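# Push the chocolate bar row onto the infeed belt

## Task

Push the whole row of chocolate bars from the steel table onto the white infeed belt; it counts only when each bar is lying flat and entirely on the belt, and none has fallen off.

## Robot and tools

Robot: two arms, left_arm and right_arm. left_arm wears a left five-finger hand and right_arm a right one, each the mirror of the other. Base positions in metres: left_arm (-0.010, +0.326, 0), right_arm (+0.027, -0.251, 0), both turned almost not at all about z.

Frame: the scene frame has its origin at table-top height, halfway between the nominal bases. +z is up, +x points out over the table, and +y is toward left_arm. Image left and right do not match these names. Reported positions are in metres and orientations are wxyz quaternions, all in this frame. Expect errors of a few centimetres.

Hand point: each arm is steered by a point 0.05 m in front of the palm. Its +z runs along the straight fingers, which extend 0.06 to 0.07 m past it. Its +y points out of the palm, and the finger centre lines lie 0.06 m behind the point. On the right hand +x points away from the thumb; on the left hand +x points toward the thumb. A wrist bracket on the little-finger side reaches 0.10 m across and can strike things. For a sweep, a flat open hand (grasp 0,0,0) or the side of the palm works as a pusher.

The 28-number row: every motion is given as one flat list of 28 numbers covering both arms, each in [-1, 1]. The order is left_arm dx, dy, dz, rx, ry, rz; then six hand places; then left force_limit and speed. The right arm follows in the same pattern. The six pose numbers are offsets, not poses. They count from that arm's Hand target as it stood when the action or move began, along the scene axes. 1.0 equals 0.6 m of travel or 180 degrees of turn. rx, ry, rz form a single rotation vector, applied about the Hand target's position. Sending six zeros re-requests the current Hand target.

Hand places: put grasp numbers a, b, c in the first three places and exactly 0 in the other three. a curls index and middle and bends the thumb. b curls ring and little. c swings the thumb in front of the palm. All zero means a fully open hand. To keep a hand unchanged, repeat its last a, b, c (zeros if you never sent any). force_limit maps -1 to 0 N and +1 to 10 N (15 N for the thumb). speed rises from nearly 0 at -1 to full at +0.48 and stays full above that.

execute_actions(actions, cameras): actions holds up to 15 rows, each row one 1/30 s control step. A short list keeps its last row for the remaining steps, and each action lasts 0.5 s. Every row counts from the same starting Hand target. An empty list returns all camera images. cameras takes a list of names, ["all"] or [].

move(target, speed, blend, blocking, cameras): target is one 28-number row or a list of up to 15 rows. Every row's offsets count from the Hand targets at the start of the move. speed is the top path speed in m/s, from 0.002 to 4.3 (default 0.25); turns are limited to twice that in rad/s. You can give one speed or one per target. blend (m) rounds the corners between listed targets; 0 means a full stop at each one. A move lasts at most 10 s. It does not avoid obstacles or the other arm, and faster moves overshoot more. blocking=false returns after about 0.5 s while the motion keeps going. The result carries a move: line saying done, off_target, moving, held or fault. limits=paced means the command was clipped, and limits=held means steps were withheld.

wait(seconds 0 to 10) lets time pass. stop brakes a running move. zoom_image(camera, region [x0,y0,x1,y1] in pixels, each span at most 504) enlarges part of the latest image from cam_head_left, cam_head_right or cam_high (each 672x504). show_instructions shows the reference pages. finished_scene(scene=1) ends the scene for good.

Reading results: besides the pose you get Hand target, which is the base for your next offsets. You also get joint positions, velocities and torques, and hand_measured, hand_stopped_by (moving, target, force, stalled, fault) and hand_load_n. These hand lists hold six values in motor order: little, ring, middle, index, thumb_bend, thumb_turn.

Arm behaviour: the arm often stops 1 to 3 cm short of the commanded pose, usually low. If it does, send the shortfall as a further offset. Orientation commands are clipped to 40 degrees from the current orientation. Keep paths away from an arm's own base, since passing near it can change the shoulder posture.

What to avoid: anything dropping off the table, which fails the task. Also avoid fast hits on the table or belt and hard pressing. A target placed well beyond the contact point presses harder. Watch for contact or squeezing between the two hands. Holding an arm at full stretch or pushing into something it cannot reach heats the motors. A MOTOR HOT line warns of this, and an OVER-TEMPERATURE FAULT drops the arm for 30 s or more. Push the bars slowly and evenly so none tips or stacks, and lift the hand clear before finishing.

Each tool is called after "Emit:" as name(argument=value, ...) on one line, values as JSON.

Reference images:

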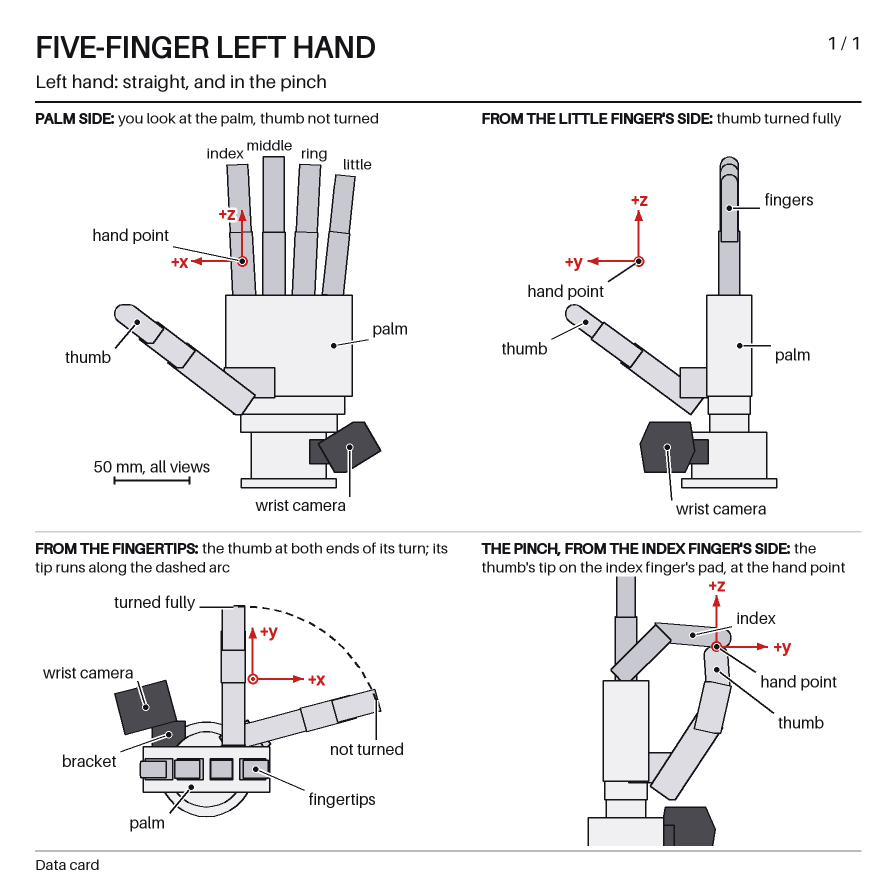

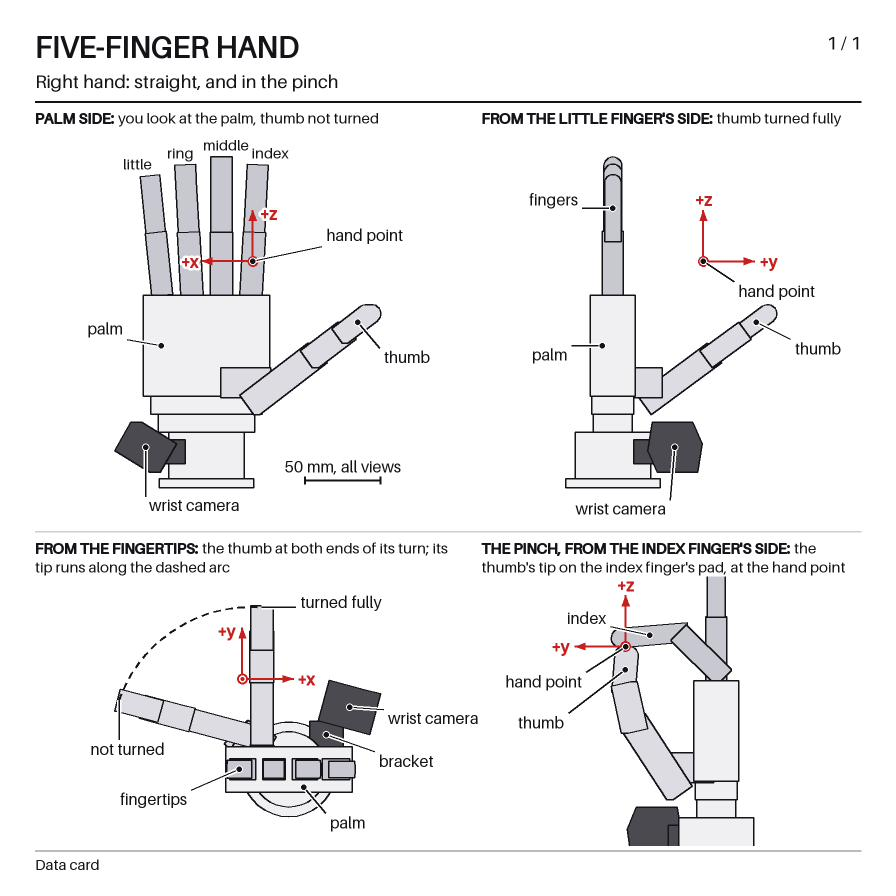

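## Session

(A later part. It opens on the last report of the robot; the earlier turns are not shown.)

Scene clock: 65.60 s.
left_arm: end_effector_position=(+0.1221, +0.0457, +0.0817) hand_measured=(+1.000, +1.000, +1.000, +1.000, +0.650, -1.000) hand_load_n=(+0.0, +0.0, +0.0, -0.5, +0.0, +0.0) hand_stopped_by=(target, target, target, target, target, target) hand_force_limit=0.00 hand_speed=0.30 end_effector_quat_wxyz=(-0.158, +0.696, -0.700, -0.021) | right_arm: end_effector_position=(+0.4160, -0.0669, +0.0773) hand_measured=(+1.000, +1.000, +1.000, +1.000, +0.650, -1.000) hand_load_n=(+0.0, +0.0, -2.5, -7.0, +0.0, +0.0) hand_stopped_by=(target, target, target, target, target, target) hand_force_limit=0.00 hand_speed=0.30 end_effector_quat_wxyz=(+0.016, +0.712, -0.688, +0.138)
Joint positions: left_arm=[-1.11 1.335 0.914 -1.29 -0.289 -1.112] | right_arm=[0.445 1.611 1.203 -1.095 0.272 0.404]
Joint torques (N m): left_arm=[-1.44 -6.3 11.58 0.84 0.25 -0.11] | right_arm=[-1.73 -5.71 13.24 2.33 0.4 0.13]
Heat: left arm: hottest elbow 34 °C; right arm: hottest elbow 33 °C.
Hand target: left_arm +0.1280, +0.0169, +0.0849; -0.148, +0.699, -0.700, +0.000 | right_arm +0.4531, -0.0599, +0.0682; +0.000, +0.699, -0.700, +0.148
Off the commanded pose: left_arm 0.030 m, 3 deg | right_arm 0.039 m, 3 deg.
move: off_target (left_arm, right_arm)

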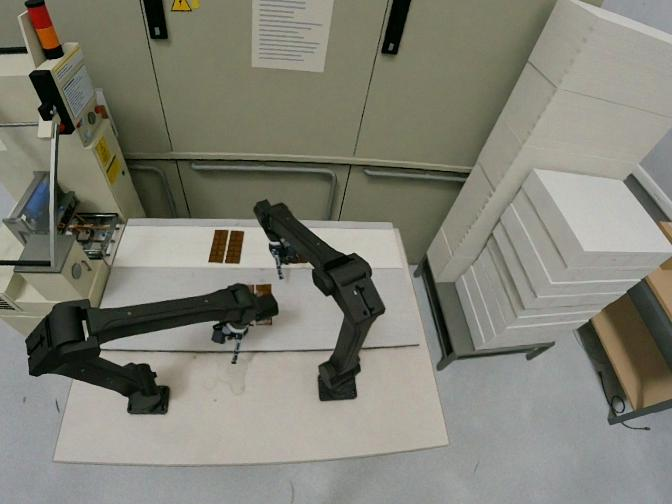

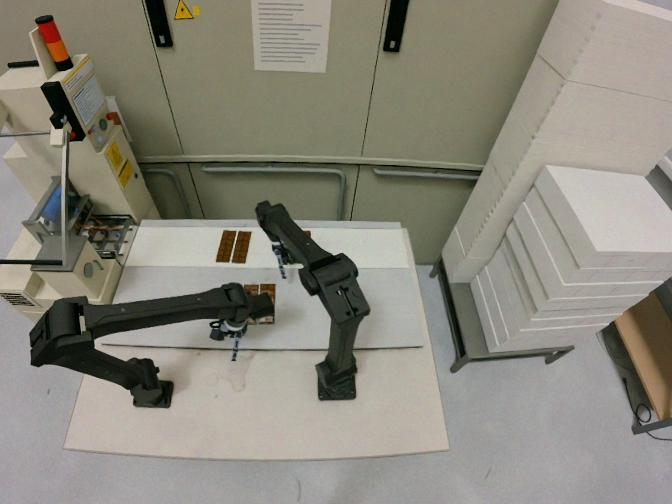

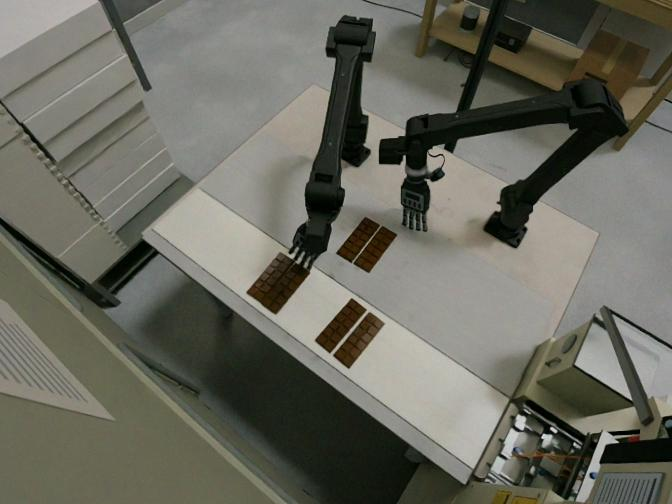

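Emit:
execute_actions(actions=[[[0, 0.02, 0.02, 0, 0, 0, 0, 0, 1, 0, 0, 0, 0, 0.3, -0.07, 0, 0.01, 0, 0, 0, 0, 0, 1, 0, 0, 0, 0, 0.3], [0, 0.02, 0.023, 0, 0, 0, 0, 0, 1, 0, 0, 0, 0, 0.3, -0.077, 0, 0.012, 0, 0, 0, 0, 0, 1, 0, 0, 0, 0, 0.3], [0, 0.02, 0.026, 0, 0, 0, 0, 0, 1, 0, 0, 0, 0, 0.3, -0.084, 0, 0.014, 0, 0, 0, 0, 0, 1, 0, 0, 0, 0, 0.3], [0, 0.02, 0.03, 0, 0, 0, 0, 0, 1, 0, 0, 0, 0, 0.3, -0.091, 0, 0.017, 0, 0, 0, 0, 0, 1, 0, 0, 0, 0, 0.3], [0, 0.02, 0.035, 0, 0, 0, 0, 0, 1, 0, 0, 0, 0, 0.3, -0.099, 0, 0.02, 0, 0, 0, 0, 0, 1, 0, 0, 0, 0, 0.3], [0, 0.02, 0.04, 0, 0, 0, 0, 0, 1, 0, 0, 0, 0, 0.3, -0.107, 0, 0.023, 0, 0, 0, 0, 0, 1, 0, 0, 0, 0, 0.3], [0, 0.02, 0.045, 0, 0, 0, 0, 0, 1, 0, 0, 0, 0, 0.3, -0.115, 0, 0.027, 0, 0, 0, 0, 0, 1, 0, 0, 0, 0, 0.3], [0, 0.02, 0.05, 0, 0, 0, 0, 0, 1, 0, 0, 0, 0, 0.3, -0.123, 0, 0.031, 0, 0, 0, 0, 0, 1, 0, 0, 0, 0, 0.3], [0, 0.02, 0.05, 0, 0, 0, 0, 0, 1, 0, 0, 0, 0, 0.3, -0.131, 0, 0.035, 0, 0, 0, 0, 0, 1, 0, 0, 0, 0, 0.3], [0, 0.02, 0.05, 0, 0, 0, 0, 0, 1, 0, 0, 0, 0, 0.3, -0.139, 0, 0.04, 0, 0, 0, 0, 0, 1, 0, 0, 0, 0, 0.3], [0, 0.02, 0.05, 0, 0, 0, 0, 0, 1, 0, 0, 0, 0, 0.3, -0.147, 0, 0.045, 0, 0, 0, 0, 0, 1, 0, 0, 0, 0, 0.3], [0, 0.02, 0.05, 0, 0, 0, 0, 0, 1, 0, 0, 0, 0, 0.3, -0.155, 0, 0.05, 0, 0, 0, 0, 0, 1, 0, 0, 0, 0, 0.3]]], cameras=["cam_high", "cam_head_left"])

Emit:
zoom_image(camera="cam_high", region=[230, 180, 430, 380])

Emit:
zoom_image(camera="cam_head_left", region=[170, 210, 350, 350])

Scene clock: 67.40 s.
left_arm: end_effector_position=(+0.1212, +0.0450, +0.0967) hand_measured=(+1.000, +1.000, +1.000, +1.000, +0.650, -1.000) hand_load_n=(+0.0, +0.0, +0.0, +0.0, +0.0, +0.0) hand_stopped_by=(target, target, target, target, target, target) hand_force_limit=0.00 hand_speed=0.30 end_effector_quat_wxyz=(-0.155, +0.697, -0.700, -0.020) | right_arm: end_effector_position=(+0.3673, -0.0588, +0.0935) hand_measured=(+1.000, +1.000, +1.000, +1.000, +0.650, -1.000) hand_load_n=(+0.0, +0.0, +0.0, +0.0, +0.0, +0.0) hand_stopped_by=(target, target, target, target, target, target) hand_force_limit=0.00 hand_speed=0.30 end_effector_quat_wxyz=(-0.001, +0.701, -0.698, +0.146)
Joint positions: left_arm=[-1.11 1.315 0.939 -1.33 -0.283 -1.113] | right_arm=[0.513 1.471 1.089 -1.105 0.282 0.501]
Joint torques (N m): left_arm=[-0.38 -9.11 11.96 -0.59 -0.09 0.09] | right_arm=[0.38 -9.93 7.68 0.09 0.3 0.11]
Heat: left arm: hottest elbow 34 °C; right arm: hottest elbow 33 °C.
Hand target: left_arm +0.1279, +0.0290, +0.1149; -0.148, +0.699, -0.700, +0.000 | right_arm +0.3600, -0.0600, +0.0982; +0.000, +0.699, -0.700, +0.148
Off the commanded pose: left_arm 0.025 m, 2 deg | right_arm 0.009 m, 0 deg.
Step readings (end_effector_position of left_arm | right_arm):
0: (+0.1222, +0.0456, +0.0817) | (+0.4160, -0.0671, +0.0773)
1: (+0.1222, +0.0456, +0.0817) | (+0.4160, -0.0671, +0.0773)
2: (+0.1221, +0.0457, +0.0817) | (+0.4160, -0.0671, +0.0773)
4: (+0.1219, +0.0462, +0.0820) | (+0.4156, -0.0665, +0.0778)
8: (+0.1208, +0.0466, +0.0839) | (+0.4086, -0.0650, +0.0765)
15: (+0.1211, +0.0453, +0.0941) | (+0.3753, -0.0625, +0.0831)
Images, in order (width x height): cam_head_left 672x504, cam_high 672x504.

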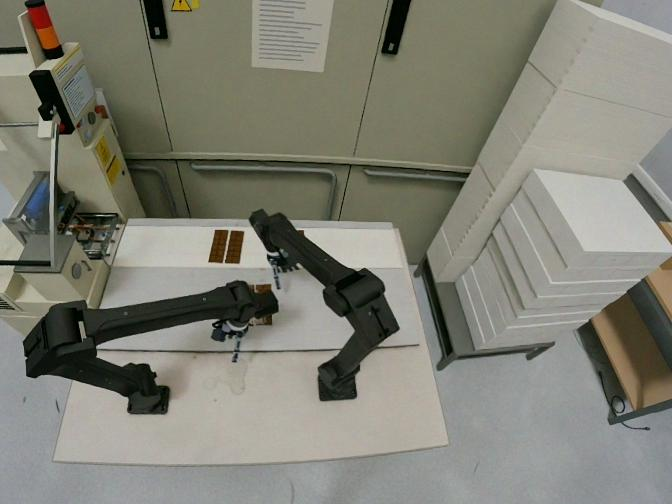

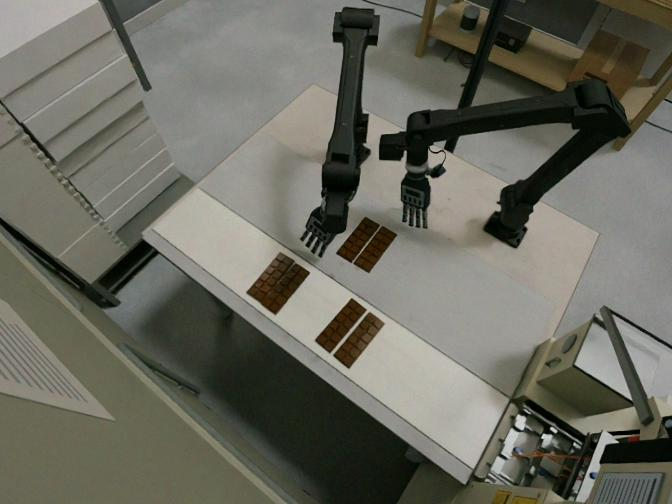

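Scaled by 2.520 from the camera's 672x504 image, which has a finer 960x720 frame.

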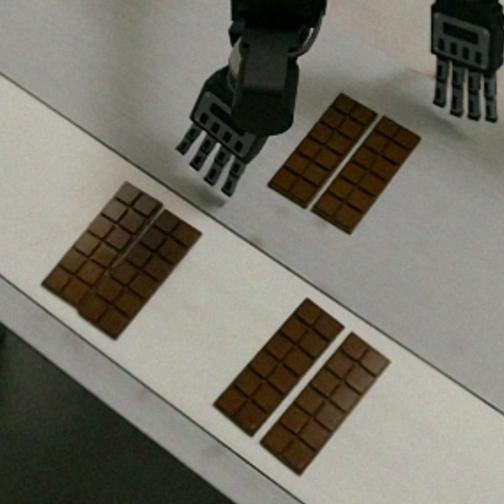

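Scaled by 2.800 from the camera's 672x504 image, which has a finer 960x720 frame.

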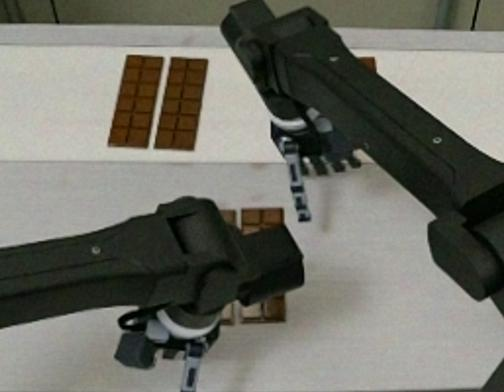

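Emit:
move(target=[0, -0.02, 0.025, 0, 0, 0, 0, 0, 1, 0, 0, 0, 0, 0.3, -0.1833, -0.2333, 0.0533, 0, 0, 0, 0, 0, 1, 0, 0, 0, 0, 0.3], speed=0.25, cameras=["all"])

Scene clock: 70.00 s.
left_arm: end_effector_position=(+0.1239, +0.0349, +0.1160) hand_measured=(+1.000, +1.000, +1.000, +1.000, +0.650, -1.000) hand_load_n=(+0.0, +0.0, +0.0, +0.0, +0.0, +0.0) hand_stopped_by=(target, target, target, target, target, target) hand_force_limit=0.00 hand_speed=0.30 end_effector_quat_wxyz=(-0.153, +0.696, -0.701, -0.014) | right_arm: end_effector_position=(+0.2559, -0.1966, +0.1301) hand_measured=(+1.000, +1.000, +1.000, +1.000, +0.650, -1.000) hand_load_n=(-0.5, +0.0, +0.0, +0.5, +0.0, +0.0) hand_stopped_by=(target, target, target, target, target, target) hand_force_limit=0.00 hand_speed=0.30 end_effector_quat_wxyz=(-0.003, +0.698, -0.700, +0.151)
Joint positions: left_arm=[-1.116 1.315 0.994 -1.375 -0.282 -1.114] | right_arm=[0.261 0.982 0.783 -1.213 0.258 0.247]
Joint torques (N m): left_arm=[-1.08 -7.94 12.37 -0.57 -0.07 -0.06] | right_arm=[-0.79 -3.6 8.47 0.25 0.05 -0.05]
Heat: left arm: hottest elbow 35 °C; right arm: hottest elbow 33 °C.
Hand target: left_arm +0.1281, +0.0169, +0.1299; -0.148, +0.699, -0.699, +0.000 | right_arm +0.2500, -0.2000, +0.1301; +0.000, +0.699, -0.700, +0.148
Off the commanded pose: left_arm 0.023 m, 2 deg | right_arm 0.007 m, 0 deg.
move: off_target (left_arm)

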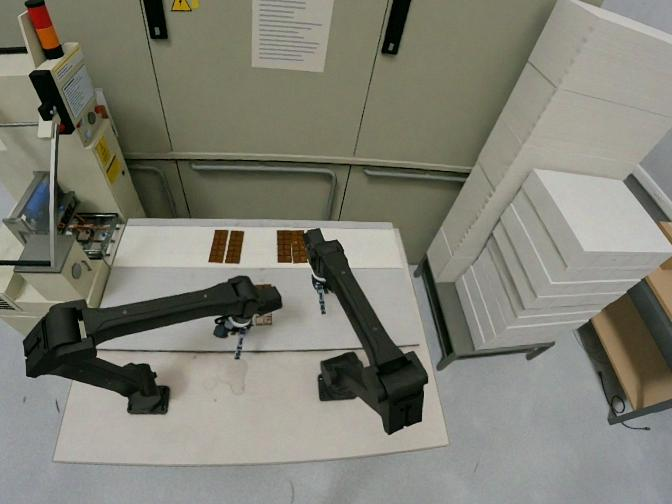

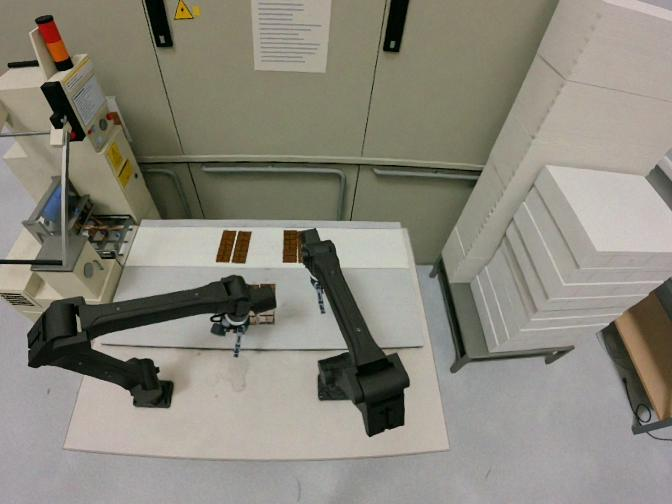

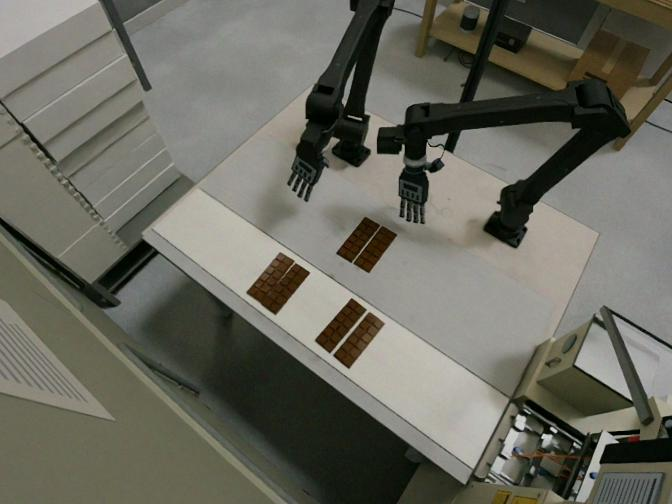

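Emit:
move(target=[[0.01, -0.07, 0, 0, 0, 0, 0, 0, 1, 0, 0, 0, 0, 0.3, 0, 0, 0, 0, 0, 0, 0, 0, 1, 0, 0, 0, 0, 0.3], [0, 0, -0.07, 0, 0, 0, 0, 0, 1, 0, 0, 0, 0, 0.3, 0, 0, 0, 0, 0, 0, 0, 0, 1, 0, 0, 0, 0, 0.3]], speed=0.15, blend=0.005, cameras=["cam_high", "cam_head_left"])

Emit:
zoom_image(camera="cam_high", region=[350, 180, 450, 280])

Emit:
zoom_image(camera="cam_high", region=[230, 230, 410, 390])

Emit:
zoom_image(camera="cam_head_left", region=[190, 210, 330, 290])

Scene clock: 72.00 s.
left_arm: end_effector_position=(+0.1243, +0.0149, +0.0881) hand_measured=(+1.000, +1.000, +1.000, +1.000, +0.650, -1.000) hand_load_n=(+0.0, +0.0, +0.0, +0.0, +0.0, +0.0) hand_stopped_by=(target, target, target, target, target, target) hand_force_limit=0.00 hand_speed=0.30 end_effector_quat_wxyz=(-0.149, +0.697, -0.701, -0.005) | right_arm: end_effector_position=(+0.2559, -0.1966, +0.1301) hand_measured=(+1.000, +1.000, +1.000, +1.000, +0.650, -1.000) hand_load_n=(+0.0, +0.0, +0.0, +0.0, +0.0, +0.0) hand_stopped_by=(target, target, target, target, target, target) hand_force_limit=0.00 hand_speed=0.30 end_effector_quat_wxyz=(-0.003, +0.698, -0.700, +0.151)
Joint positions: left_arm=[-1.14 1.378 0.976 -1.282 -0.278 -1.138] | right_arm=[0.261 0.982 0.783 -1.213 0.258 0.246]
Joint torques (N m): left_arm=[0.73 -10.34 7.38 0.32 -0.27 0.18] | right_arm=[-0.73 -3.55 8.46 0.23 0.05 -0.05]
Heat: left arm: hottest elbow 35 °C; right arm: hottest elbow 33 °C.
Hand target: left_arm +0.1280, +0.0171, +0.0879; -0.148, +0.699, -0.699, +0.000 | right_arm +0.2500, -0.2000, +0.1301; +0.000, +0.699, -0.700, +0.148
Off the commanded pose: left_arm 0.004 m, 1 deg | right_arm 0.007 m, 0 deg.
move: done
Images, in order (width x height): cam_head_left 672x504, cam_high 672x504.

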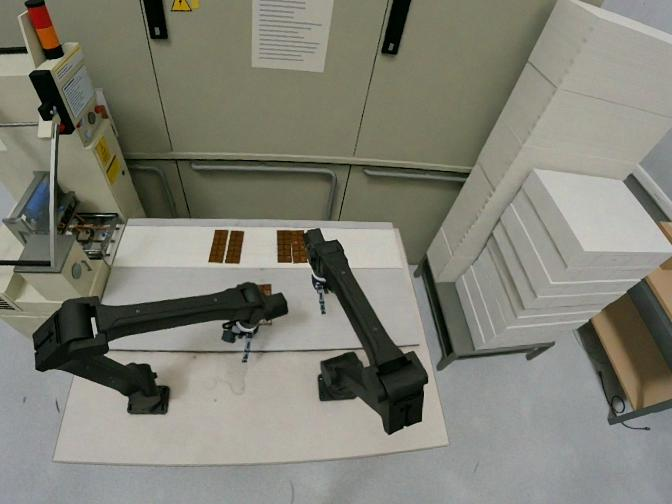

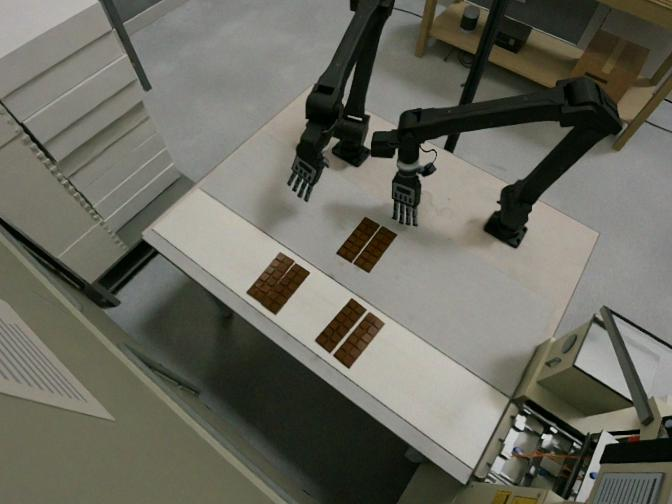

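Scaled by 5.040 from the camera's 672x504 image, which has a finer 960x720 frame.

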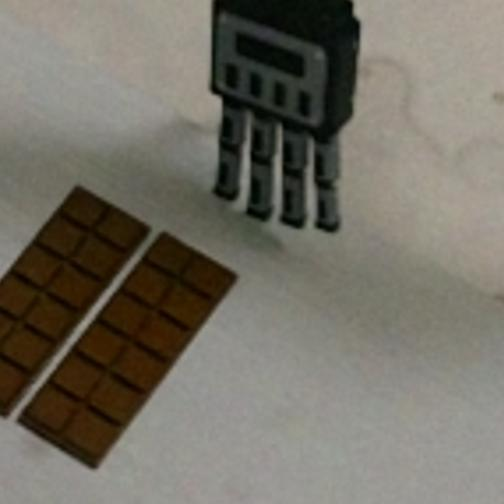

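Scaled by 2.800 from the camera's 672x504 image, which has a finer 960x720 frame.

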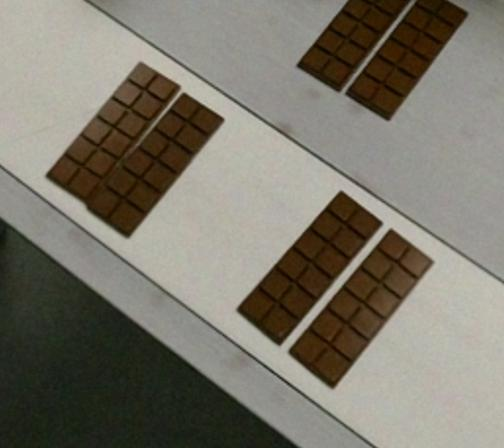

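Scaled by 3.600 from the camera's 672x504 image, which has a finer 960x720 frame.

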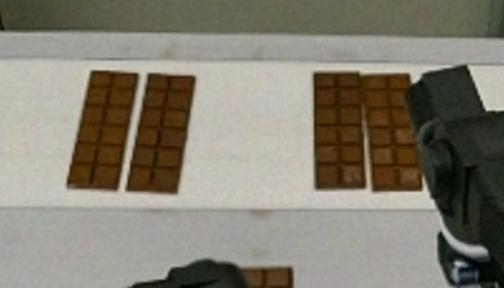

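Emit:
move(target=[[0.0333, 0, -0.0332, 0, 0, 0, 0, 0, 1, 0, 0, 0, 0, 0.3, 0, 0, 0, 0, 0, 0, 0, 0, 1, 0, 0, 0, 0, 0.3], [0.3367, 0, -0.0332, 0, 0, 0, 0, 0, 1, 0, 0, 0, 0, 0.3, -0.1917, 0.1, -0.0168, 0, 0, 0, 0, 0, 1, 0, 0, 0, 0, 0.3], [0.54, 0, -0.0332, 0, 0, 0, 0, 0, 1, 0, 0, 0, 0, 0.3, -0.1917, 0.3667, 0, 0, 0, 0, 0, 0, 1, 0, 0, 0, 0, 0.3]], speed=[0.1, 0.12, 0.15], blend=[0.008, 0.02, 0], cameras=["all"])

Emit:
zoom_image(camera="cam_high", region=[230, 180, 430, 380])

Emit:
zoom_image(camera="cam_head_left", region=[190, 210, 350, 330])

Scene clock: 76.47 s.
left_arm: end_effector_position=(+0.4221, +0.0157, +0.0889) hand_measured=(+1.000, +1.000, +1.000, +1.000, +0.650, -1.000) hand_load_n=(+0.0, +0.0, -4.5, -3.0, +0.0, +0.0) hand_stopped_by=(target, target, target, target, target, target) hand_force_limit=0.00 hand_speed=0.30 end_effector_quat_wxyz=(-0.143, +0.690, -0.710, +0.002) | right_arm: end_effector_position=(+0.1251, -0.0059, +0.1139) hand_measured=(+1.000, +1.000, +1.000, +1.000, +0.650, -1.000) hand_load_n=(+0.0, +0.0, +0.0, +0.0, +0.0, +0.0) hand_stopped_by=(target, target, target, target, target, target) hand_force_limit=0.00 hand_speed=0.30 end_effector_quat_wxyz=(+0.027, +0.701, -0.695, +0.156)
Joint positions: left_arm=[-0.63 1.83 1.532 -1.216 -0.281 -0.581] | right_arm=[1.141 1.185 0.874 -1.424 0.274 1.159]
Joint torques (N m): left_arm=[2.08 -11.93 12.27 1.1 -0.64 0.11] | right_arm=[0.5 -3.25 13.48 0.42 0.23 0.11]
Heat: left arm: hottest elbow 35 °C; right arm: hottest elbow 33 °C.
Hand target: left_arm +0.4519, +0.0169, +0.0680; -0.148, +0.699, -0.700, +0.000 | right_arm +0.1349, +0.0201, +0.1303; +0.000, +0.699, -0.700, +0.148
Off the commanded pose: left_arm 0.036 m, 2 deg | right_arm 0.032 m, 3 deg.
move: off_target (left_arm, right_arm)

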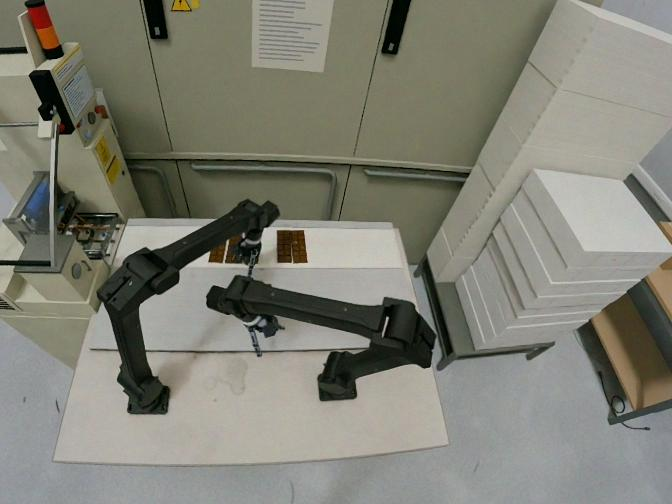

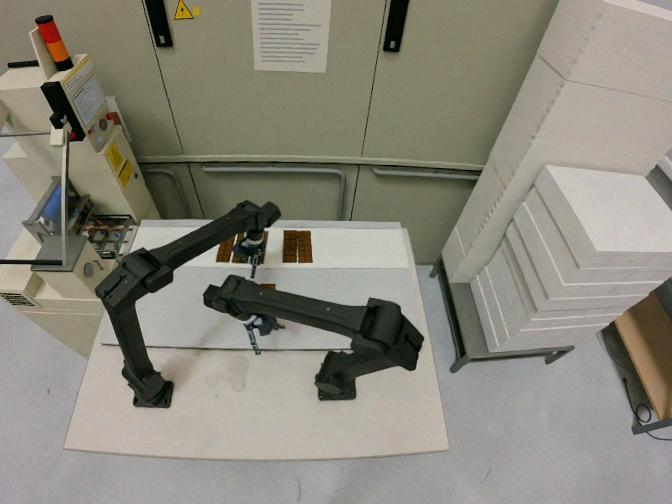

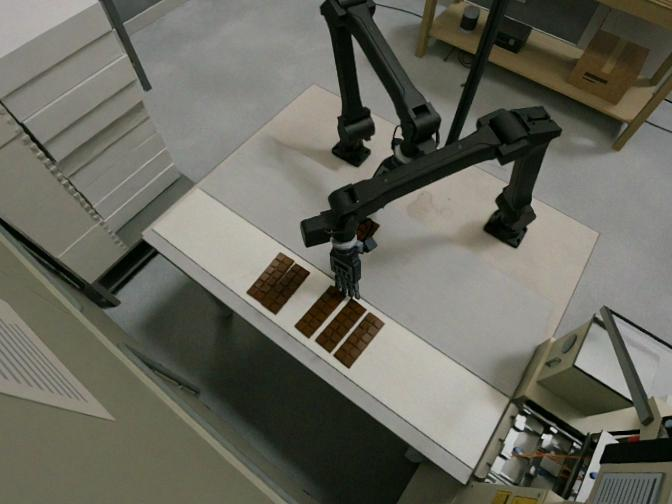

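Scaled by 2.520 from the camera's 672x504 image, which has a finer 960x720 frame.

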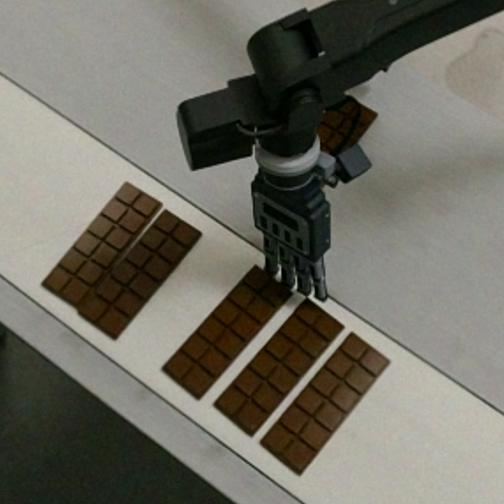

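Scaled by 3.150 from the camera's 672x504 image, which has a finer 960x720 frame.

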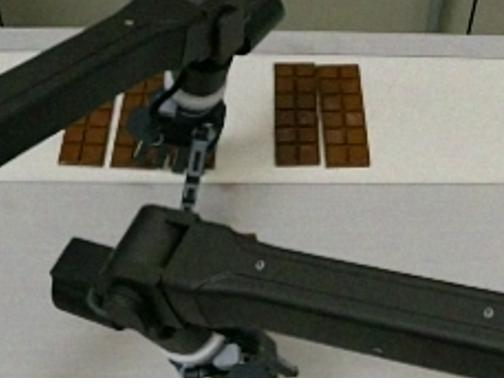

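Emit:
execute_actions(actions=[[[-0.06, 0, 0.01, 0, 0, 0, 0, 0, 1, 0, 0, 0, 0, 0.3, 0, 0, 0, 0, 0, 0, 0, 0, 1, 0, 0, 0, 0, 0.3], [-0.068, 0, 0.012, 0, 0, 0, 0, 0, 1, 0, 0, 0, 0, 0.3, 0, 0, 0, 0, 0, 0, 0, 0, 1, 0, 0, 0, 0, 0.3], [-0.076, 0, 0.014, 0, 0, 0, 0, 0, 1, 0, 0, 0, 0, 0.3, 0, 0, 0, 0, 0, 0, 0, 0, 1, 0, 0, 0, 0, 0.3], [-0.084, 0, 0.017, 0, 0, 0, 0, 0, 1, 0, 0, 0, 0, 0.3, 0, 0, 0, 0, 0, 0, 0, 0, 1, 0, 0, 0, 0, 0.3], [-0.092, 0, 0.02, 0, 0, 0, 0, 0, 1, 0, 0, 0, 0, 0.3, 0, 0, 0, 0, 0, 0, 0, 0, 1, 0, 0, 0, 0, 0.3], [-0.1, 0, 0.023, 0, 0, 0, 0, 0, 1, 0, 0, 0, 0, 0.3, 0, 0, 0, 0, 0, 0, 0, 0, 1, 0, 0, 0, 0, 0.3], [-0.108, 0, 0.027, 0, 0, 0, 0, 0, 1, 0, 0, 0, 0, 0.3, 0, 0, 0, 0, 0, 0, 0, 0, 1, 0, 0, 0, 0, 0.3], [-0.116, 0, 0.031, 0, 0, 0, 0, 0, 1, 0, 0, 0, 0, 0.3, 0, 0, 0, 0, 0, 0, 0, 0, 1, 0, 0, 0, 0, 0.3], [-0.124, 0, 0.035, 0, 0, 0, 0, 0, 1, 0, 0, 0, 0, 0.3, 0, 0, 0, 0, 0, 0, 0, 0, 1, 0, 0, 0, 0, 0.3], [-0.132, 0, 0.04, 0, 0, 0, 0, 0, 1, 0, 0, 0, 0, 0.3, 0, 0, 0, 0, 0, 0, 0, 0, 1, 0, 0, 0, 0, 0.3], [-0.14, 0, 0.045, 0, 0, 0, 0, 0, 1, 0, 0, 0, 0, 0.3, 0, 0, 0, 0, 0, 0, 0, 0, 1, 0, 0, 0, 0, 0.3], [-0.148, 0, 0.05, 0, 0, 0, 0, 0, 1, 0, 0, 0, 0, 0.3, 0, 0, 0, 0, 0, 0, 0, 0, 1, 0, 0, 0, 0, 0.3]]], cameras=[])

Scene clock: 78.27 s.
left_arm: end_effector_position=(+0.3710, +0.0153, +0.0974) hand_measured=(+1.000, +1.000, +1.000, +1.000, +0.650, -1.000) hand_load_n=(+0.0, +0.0, +0.0, +0.0, +0.0, +0.0) hand_stopped_by=(target, target, target, target, target, target) hand_force_limit=0.00 hand_speed=0.30 end_effector_quat_wxyz=(-0.149, +0.696, -0.703, +0.006) | right_arm: end_effector_position=(+0.1251, -0.0058, +0.1138) hand_measured=(+1.000, +1.000, +1.000, +1.000, +0.650, -1.000) hand_load_n=(+0.0, +0.0, -0.5, +0.0, +0.0, +0.0) hand_stopped_by=(target, target, target, target, target, target) hand_force_limit=0.00 hand_speed=0.30 end_effector_quat_wxyz=(+0.027, +0.701, -0.696, +0.156)
Joint positions: left_arm=[-0.691 1.718 1.401 -1.208 -0.296 -0.662] | right_arm=[1.141 1.185 0.874 -1.424 0.274 1.16]
Joint torques (N m): left_arm=[-0.21 -16.26 7.64 -0.32 -0.18 -0.11] | right_arm=[0.62 -3.31 13.5 0.44 0.24 0.1]
Heat: left arm: hottest elbow 35 °C; right arm: hottest elbow 33 °C.
Hand target: left_arm +0.3632, +0.0169, +0.0979; -0.148, +0.699, -0.699, +0.000 | right_arm +0.1350, +0.0201, +0.1302; +0.000, +0.699, -0.700, +0.148
Off the commanded pose: left_arm 0.008 m, 1 deg | right_arm 0.032 m, 3 deg.
Step readings (end_effector_position of left_arm | right_arm):
0: (+0.4221, +0.0157, +0.0889) | (+0.1251, -0.0058, +0.1138)
1: (+0.4221, +0.0157, +0.0889) | (+0.1251, -0.0058, +0.1138)
2: (+0.4221, +0.0157, +0.0891) | (+0.1251, -0.0058, +0.1138)
4: (+0.4213, +0.0160, +0.0897) | (+0.1251, -0.0058, +0.1138)
8: (+0.4143, +0.0176, +0.0887) | (+0.1251, -0.0058, +0.1138)
15: (+0.3825, +0.0218, +0.0917) | (+0.1251, -0.0058, +0.1138)
No camera images: "cameras" was empty.

Emit:
move(target=[[-0.1387, 0.3052, 0.0535, 0, 0, 0, 0, 0, 1, 0, 0, 0, 0, 0.3, 0.0167, 0.03, -0.017, 0, 0, 0, 0, 0, 1, 0, 0, 0, 0, 0.3], [-0.1387, 0.3052, 0.0535, 0, 0, 0, 0, 0, 1, 0, 0, 0, 0, 0.3, 0, -0.0318, -0.0703, 0, 0, 0, 0, 0, 1, 0, 0, 0, 0, 0.3]], speed=[0.25, 0.12], blend=0.005, cameras=["all"])

Emit:
zoom_image(camera="cam_high", region=[310, 160, 430, 280])

Emit:
zoom_image(camera="cam_head_left", region=[190, 210, 350, 360])

Scene clock: 80.60 s.
left_arm: end_effector_position=(+0.2813, +0.1953, +0.1324) hand_measured=(+1.000, +1.000, +1.000, +1.000, +0.650, -1.000) hand_load_n=(+0.0, +0.0, +0.0, +0.0, +0.0, +0.0) hand_stopped_by=(target, target, target, target, target, target) hand_force_limit=0.00 hand_speed=0.30 end_effector_quat_wxyz=(-0.149, +0.700, -0.698, +0.001) | right_arm: end_effector_position=(+0.1322, +0.0020, +0.0860) hand_measured=(+1.000, +1.000, +1.000, +1.000, +0.650, -1.000) hand_load_n=(+0.0, +0.0, +0.0, +0.0, +0.0, +0.0) hand_stopped_by=(target, target, target, target, target, target) hand_force_limit=0.00 hand_speed=0.30 end_effector_quat_wxyz=(+0.010, +0.699, -0.699, +0.150)
Joint positions: left_arm=[-0.442 1.24 0.975 -1.196 -0.279 -0.417] | right_arm=[1.13 1.212 0.821 -1.305 0.276 1.151]
Joint torques (N m): left_arm=[0.67 -8.64 8.03 0.44 -0.09 0.24] | right_arm=[-0.79 -5.95 7.49 0.68 0.3 -0.05]
Heat: left arm: hottest elbow 35 °C; right arm: hottest elbow 33 °C.
Hand target: left_arm +0.2799, +0.2000, +0.1300; -0.148, +0.699, -0.700, +0.000 | right_arm +0.1349, +0.0010, +0.0879; +0.000, +0.699, -0.700, +0.148
Off the commanded pose: left_arm 0.006 m, 0 deg | right_arm 0.004 m, 1 deg.
move: done

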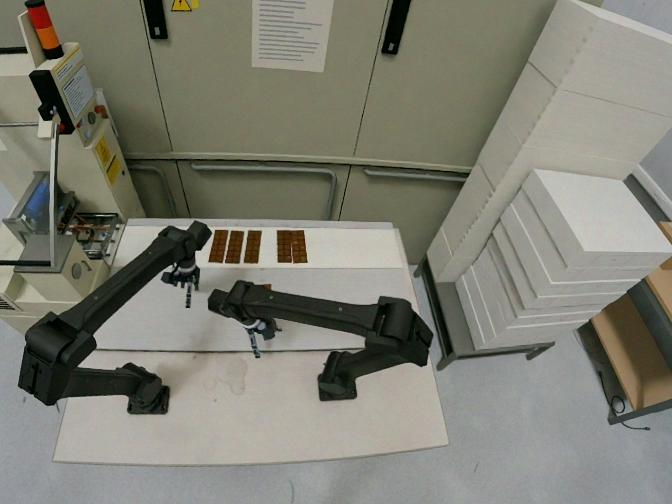

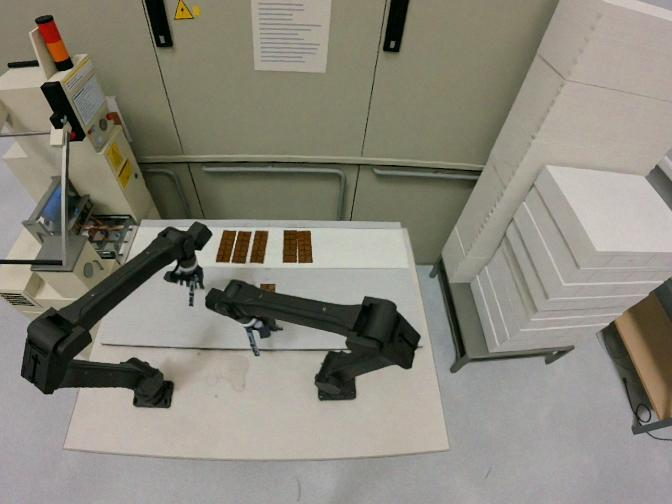

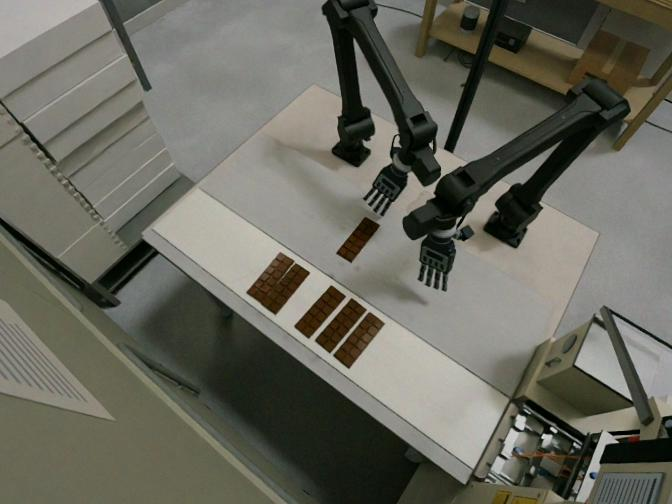

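Scaled by 4.200 from the camera's 672x504 image, which has a finer 960x720 frame.

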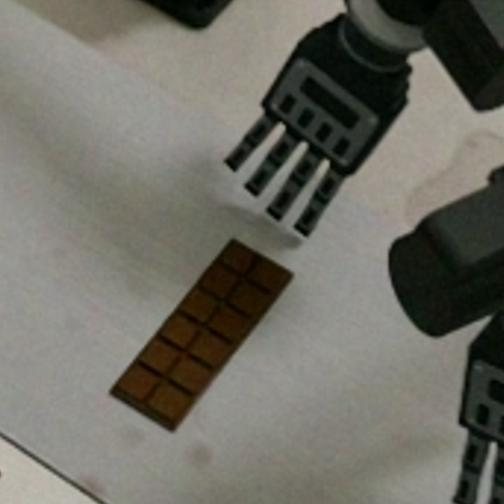

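Scaled by 3.150 from the camera's 672x504 image, which has a finer 960x720 frame.

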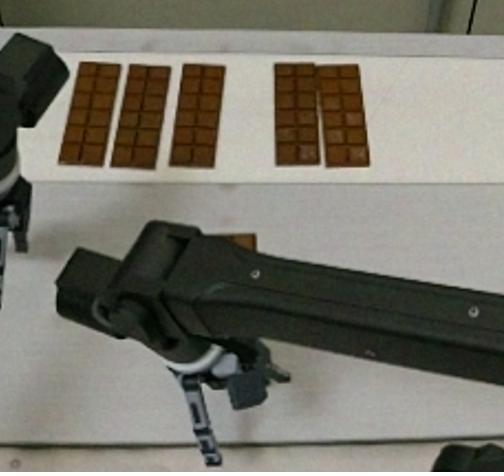

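Emit:
move(target=[[0, 0, 0, 0, 0, 0, 0, 0, 1, 0, 0, 0, 0, 0.3, 0.0333, 0, -0.0332, 0, 0, 0, 0, 0, 1, 0, 0, 0, 0, 0.3], [0, 0, 0, 0, 0, 0, 0, 0, 1, 0, 0, 0, 0, 0.3, 0.2085, -0.01, -0.0332, 0, 0, 0, 0, 0, 1, 0, 0, 0, 0, 0.3]], speed=0.1, blend=0.008, cameras=["all"])

Emit:
zoom_image(camera="cam_high", region=[230, 200, 410, 380])

Emit:
zoom_image(camera="cam_head_left", region=[200, 210, 340, 350])

Scene clock: 85.13 s.
left_arm: end_effector_position=(+0.2813, +0.1953, +0.1324) hand_measured=(+1.000, +1.000, +1.000, +1.000, +0.650, -1.000) hand_load_n=(+0.5, +0.0, +0.0, -0.5, +0.0, +0.0) hand_stopped_by=(target, target, target, target, target, target) hand_force_limit=0.00 hand_speed=0.30 end_effector_quat_wxyz=(-0.149, +0.700, -0.698, +0.001) | right_arm: end_effector_position=(+0.2335, -0.0146, +0.0765) hand_measured=(+1.000, +1.000, +1.000, +1.000, +0.650, -1.000) hand_load_n=(+0.0, +0.0, -3.5, -2.5, +0.0, +0.0) hand_stopped_by=(target, target, target, target, target, target) hand_force_limit=0.00 hand_speed=0.30 end_effector_quat_wxyz=(+0.011, +0.711, -0.689, +0.139)
Joint positions: left_arm=[-0.442 1.24 0.975 -1.196 -0.279 -0.417] | right_arm=[0.822 1.325 0.893 -1.168 0.278 0.8]
Joint torques (N m): left_arm=[0.67 -8.7 8.02 0.44 -0.09 0.25] | right_arm=[-2.32 -2.2 10.65 2.28 0.89 0.04]
Heat: left arm: hottest elbow 35 °C; right arm: hottest elbow 33 °C.
Hand target: left_arm +0.2799, +0.2000, +0.1300; -0.148, +0.699, -0.700, +0.000 | right_arm +0.2600, -0.0051, +0.0681; +0.000, +0.699, -0.700, +0.148
Off the commanded pose: left_arm 0.005 m, 0 deg | right_arm 0.029 m, 2 deg.
move: off_target (right_arm)

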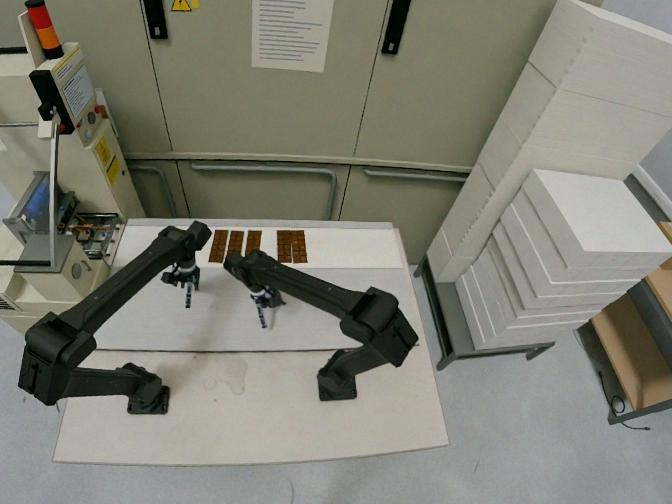

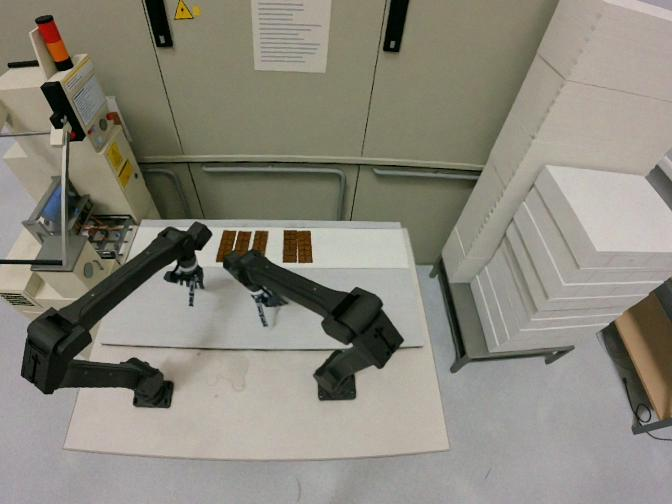

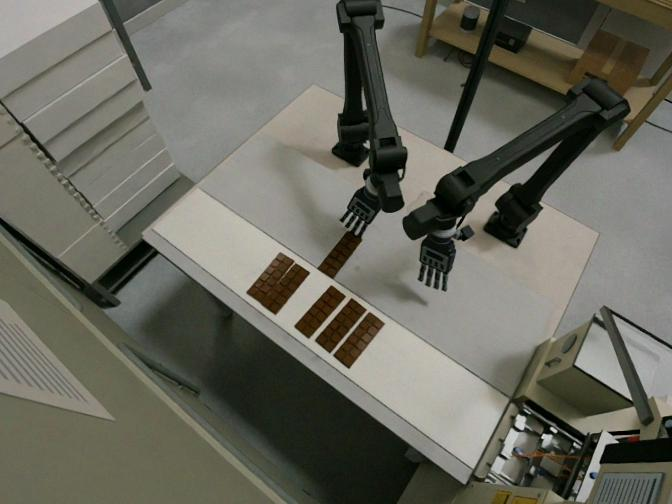

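Scaled by 2.800 from the camera's 672x504 image, which has a finer 960x720 frame.

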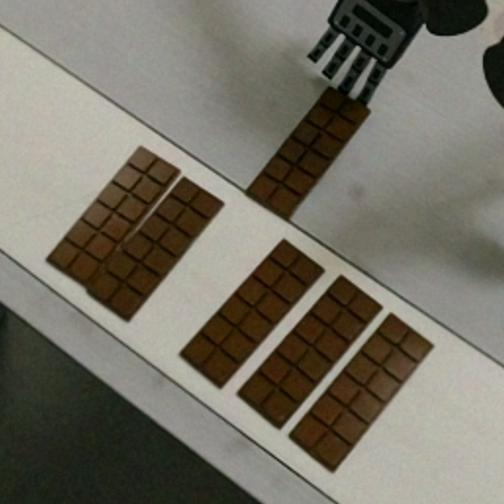

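Scaled by 3.600 from the camera's 672x504 image, which has a finer 960x720 frame.

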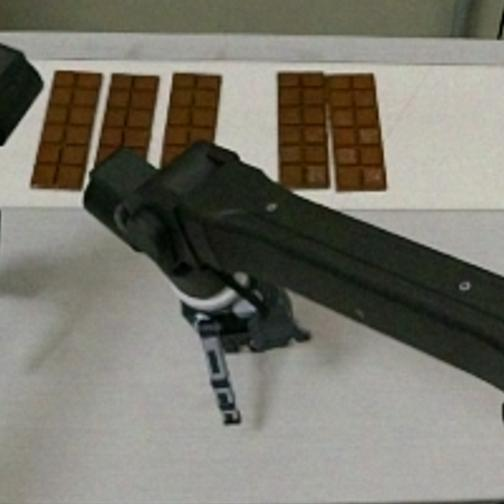

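Emit:
move(target=[0, 0, 0, 0, 0, 0, 0, 0, 1, 0, 0, 0, 0, 0.3, 0.17, 0, -0.002, 0, 0, 0, 0, 0, 1, 0, 0, 0, 0, 0.3], speed=0.1, cameras=["cam_high", "cam_head_left"])

Emit:
zoom_image(camera="cam_high", region=[230, 200, 410, 380])

Scene clock: 88.67 s.
left_arm: end_effector_position=(+0.2813, +0.1953, +0.1324) hand_measured=(+1.000, +1.000, +1.000, +1.000, +0.650, -1.000) hand_load_n=(+0.0, +0.0, +0.0, +0.0, +0.0, +0.0) hand_stopped_by=(target, target, target, target, target, target) hand_force_limit=0.00 hand_speed=0.30 end_effector_quat_wxyz=(-0.149, +0.700, -0.698, +0.001) | right_arm: end_effector_position=(+0.3299, -0.0154, +0.0773) hand_measured=(+1.000, +1.000, +1.000, +1.000, +0.650, -1.000) hand_load_n=(+0.0, +0.0, -2.0, -4.5, +0.0, +0.0) hand_stopped_by=(target, target, target, target, target, target) hand_force_limit=0.00 hand_speed=0.30 end_effector_quat_wxyz=(+0.016, +0.711, -0.689, +0.140)
Joint positions: left_arm=[-0.442 1.24 0.975 -1.196 -0.279 -0.417] | right_arm=[0.649 1.505 1.079 -1.134 0.282 0.621]
Joint torques (N m): left_arm=[0.73 -8.7 8.02 0.46 -0.09 0.24] | right_arm=[-1.9 -4.42 11.71 2.56 0.61 0.08]
Heat: left arm: hottest elbow 35 °C; right arm: hottest elbow 33 °C.
Hand target: left_arm +0.2799, +0.2000, +0.1300; -0.148, +0.699, -0.700, +0.000 | right_arm +0.3620, -0.0051, +0.0668; +0.000, +0.699, -0.700, +0.148
Off the commanded pose: left_arm 0.005 m, 0 deg | right_arm 0.035 m, 3 deg.
move: off_target (right_arm)
Images, in order (width x height): cam_head_left 672x504, cam_high 672x504.

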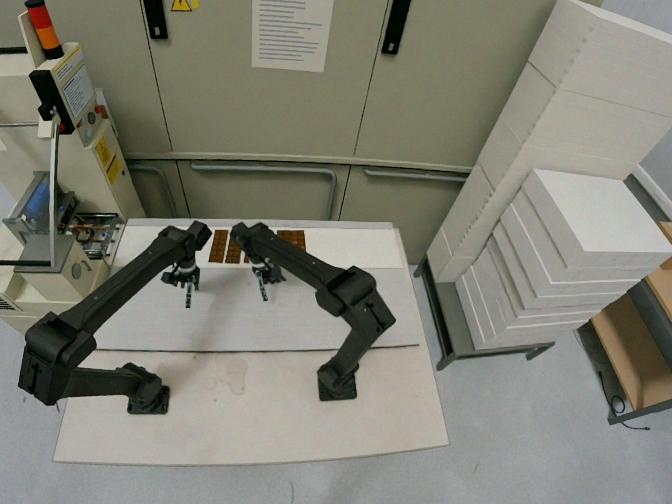

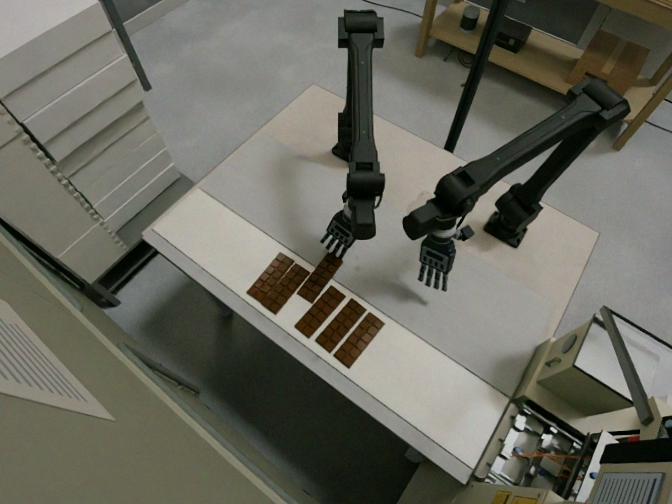

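Scaled by 2.800 from the camera's 672x504 image, which has a finer 960x720 frame.

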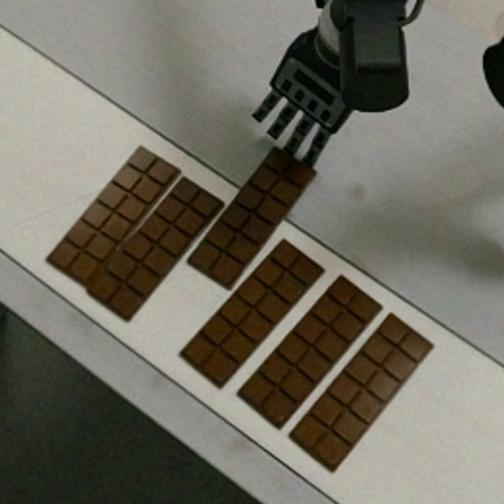

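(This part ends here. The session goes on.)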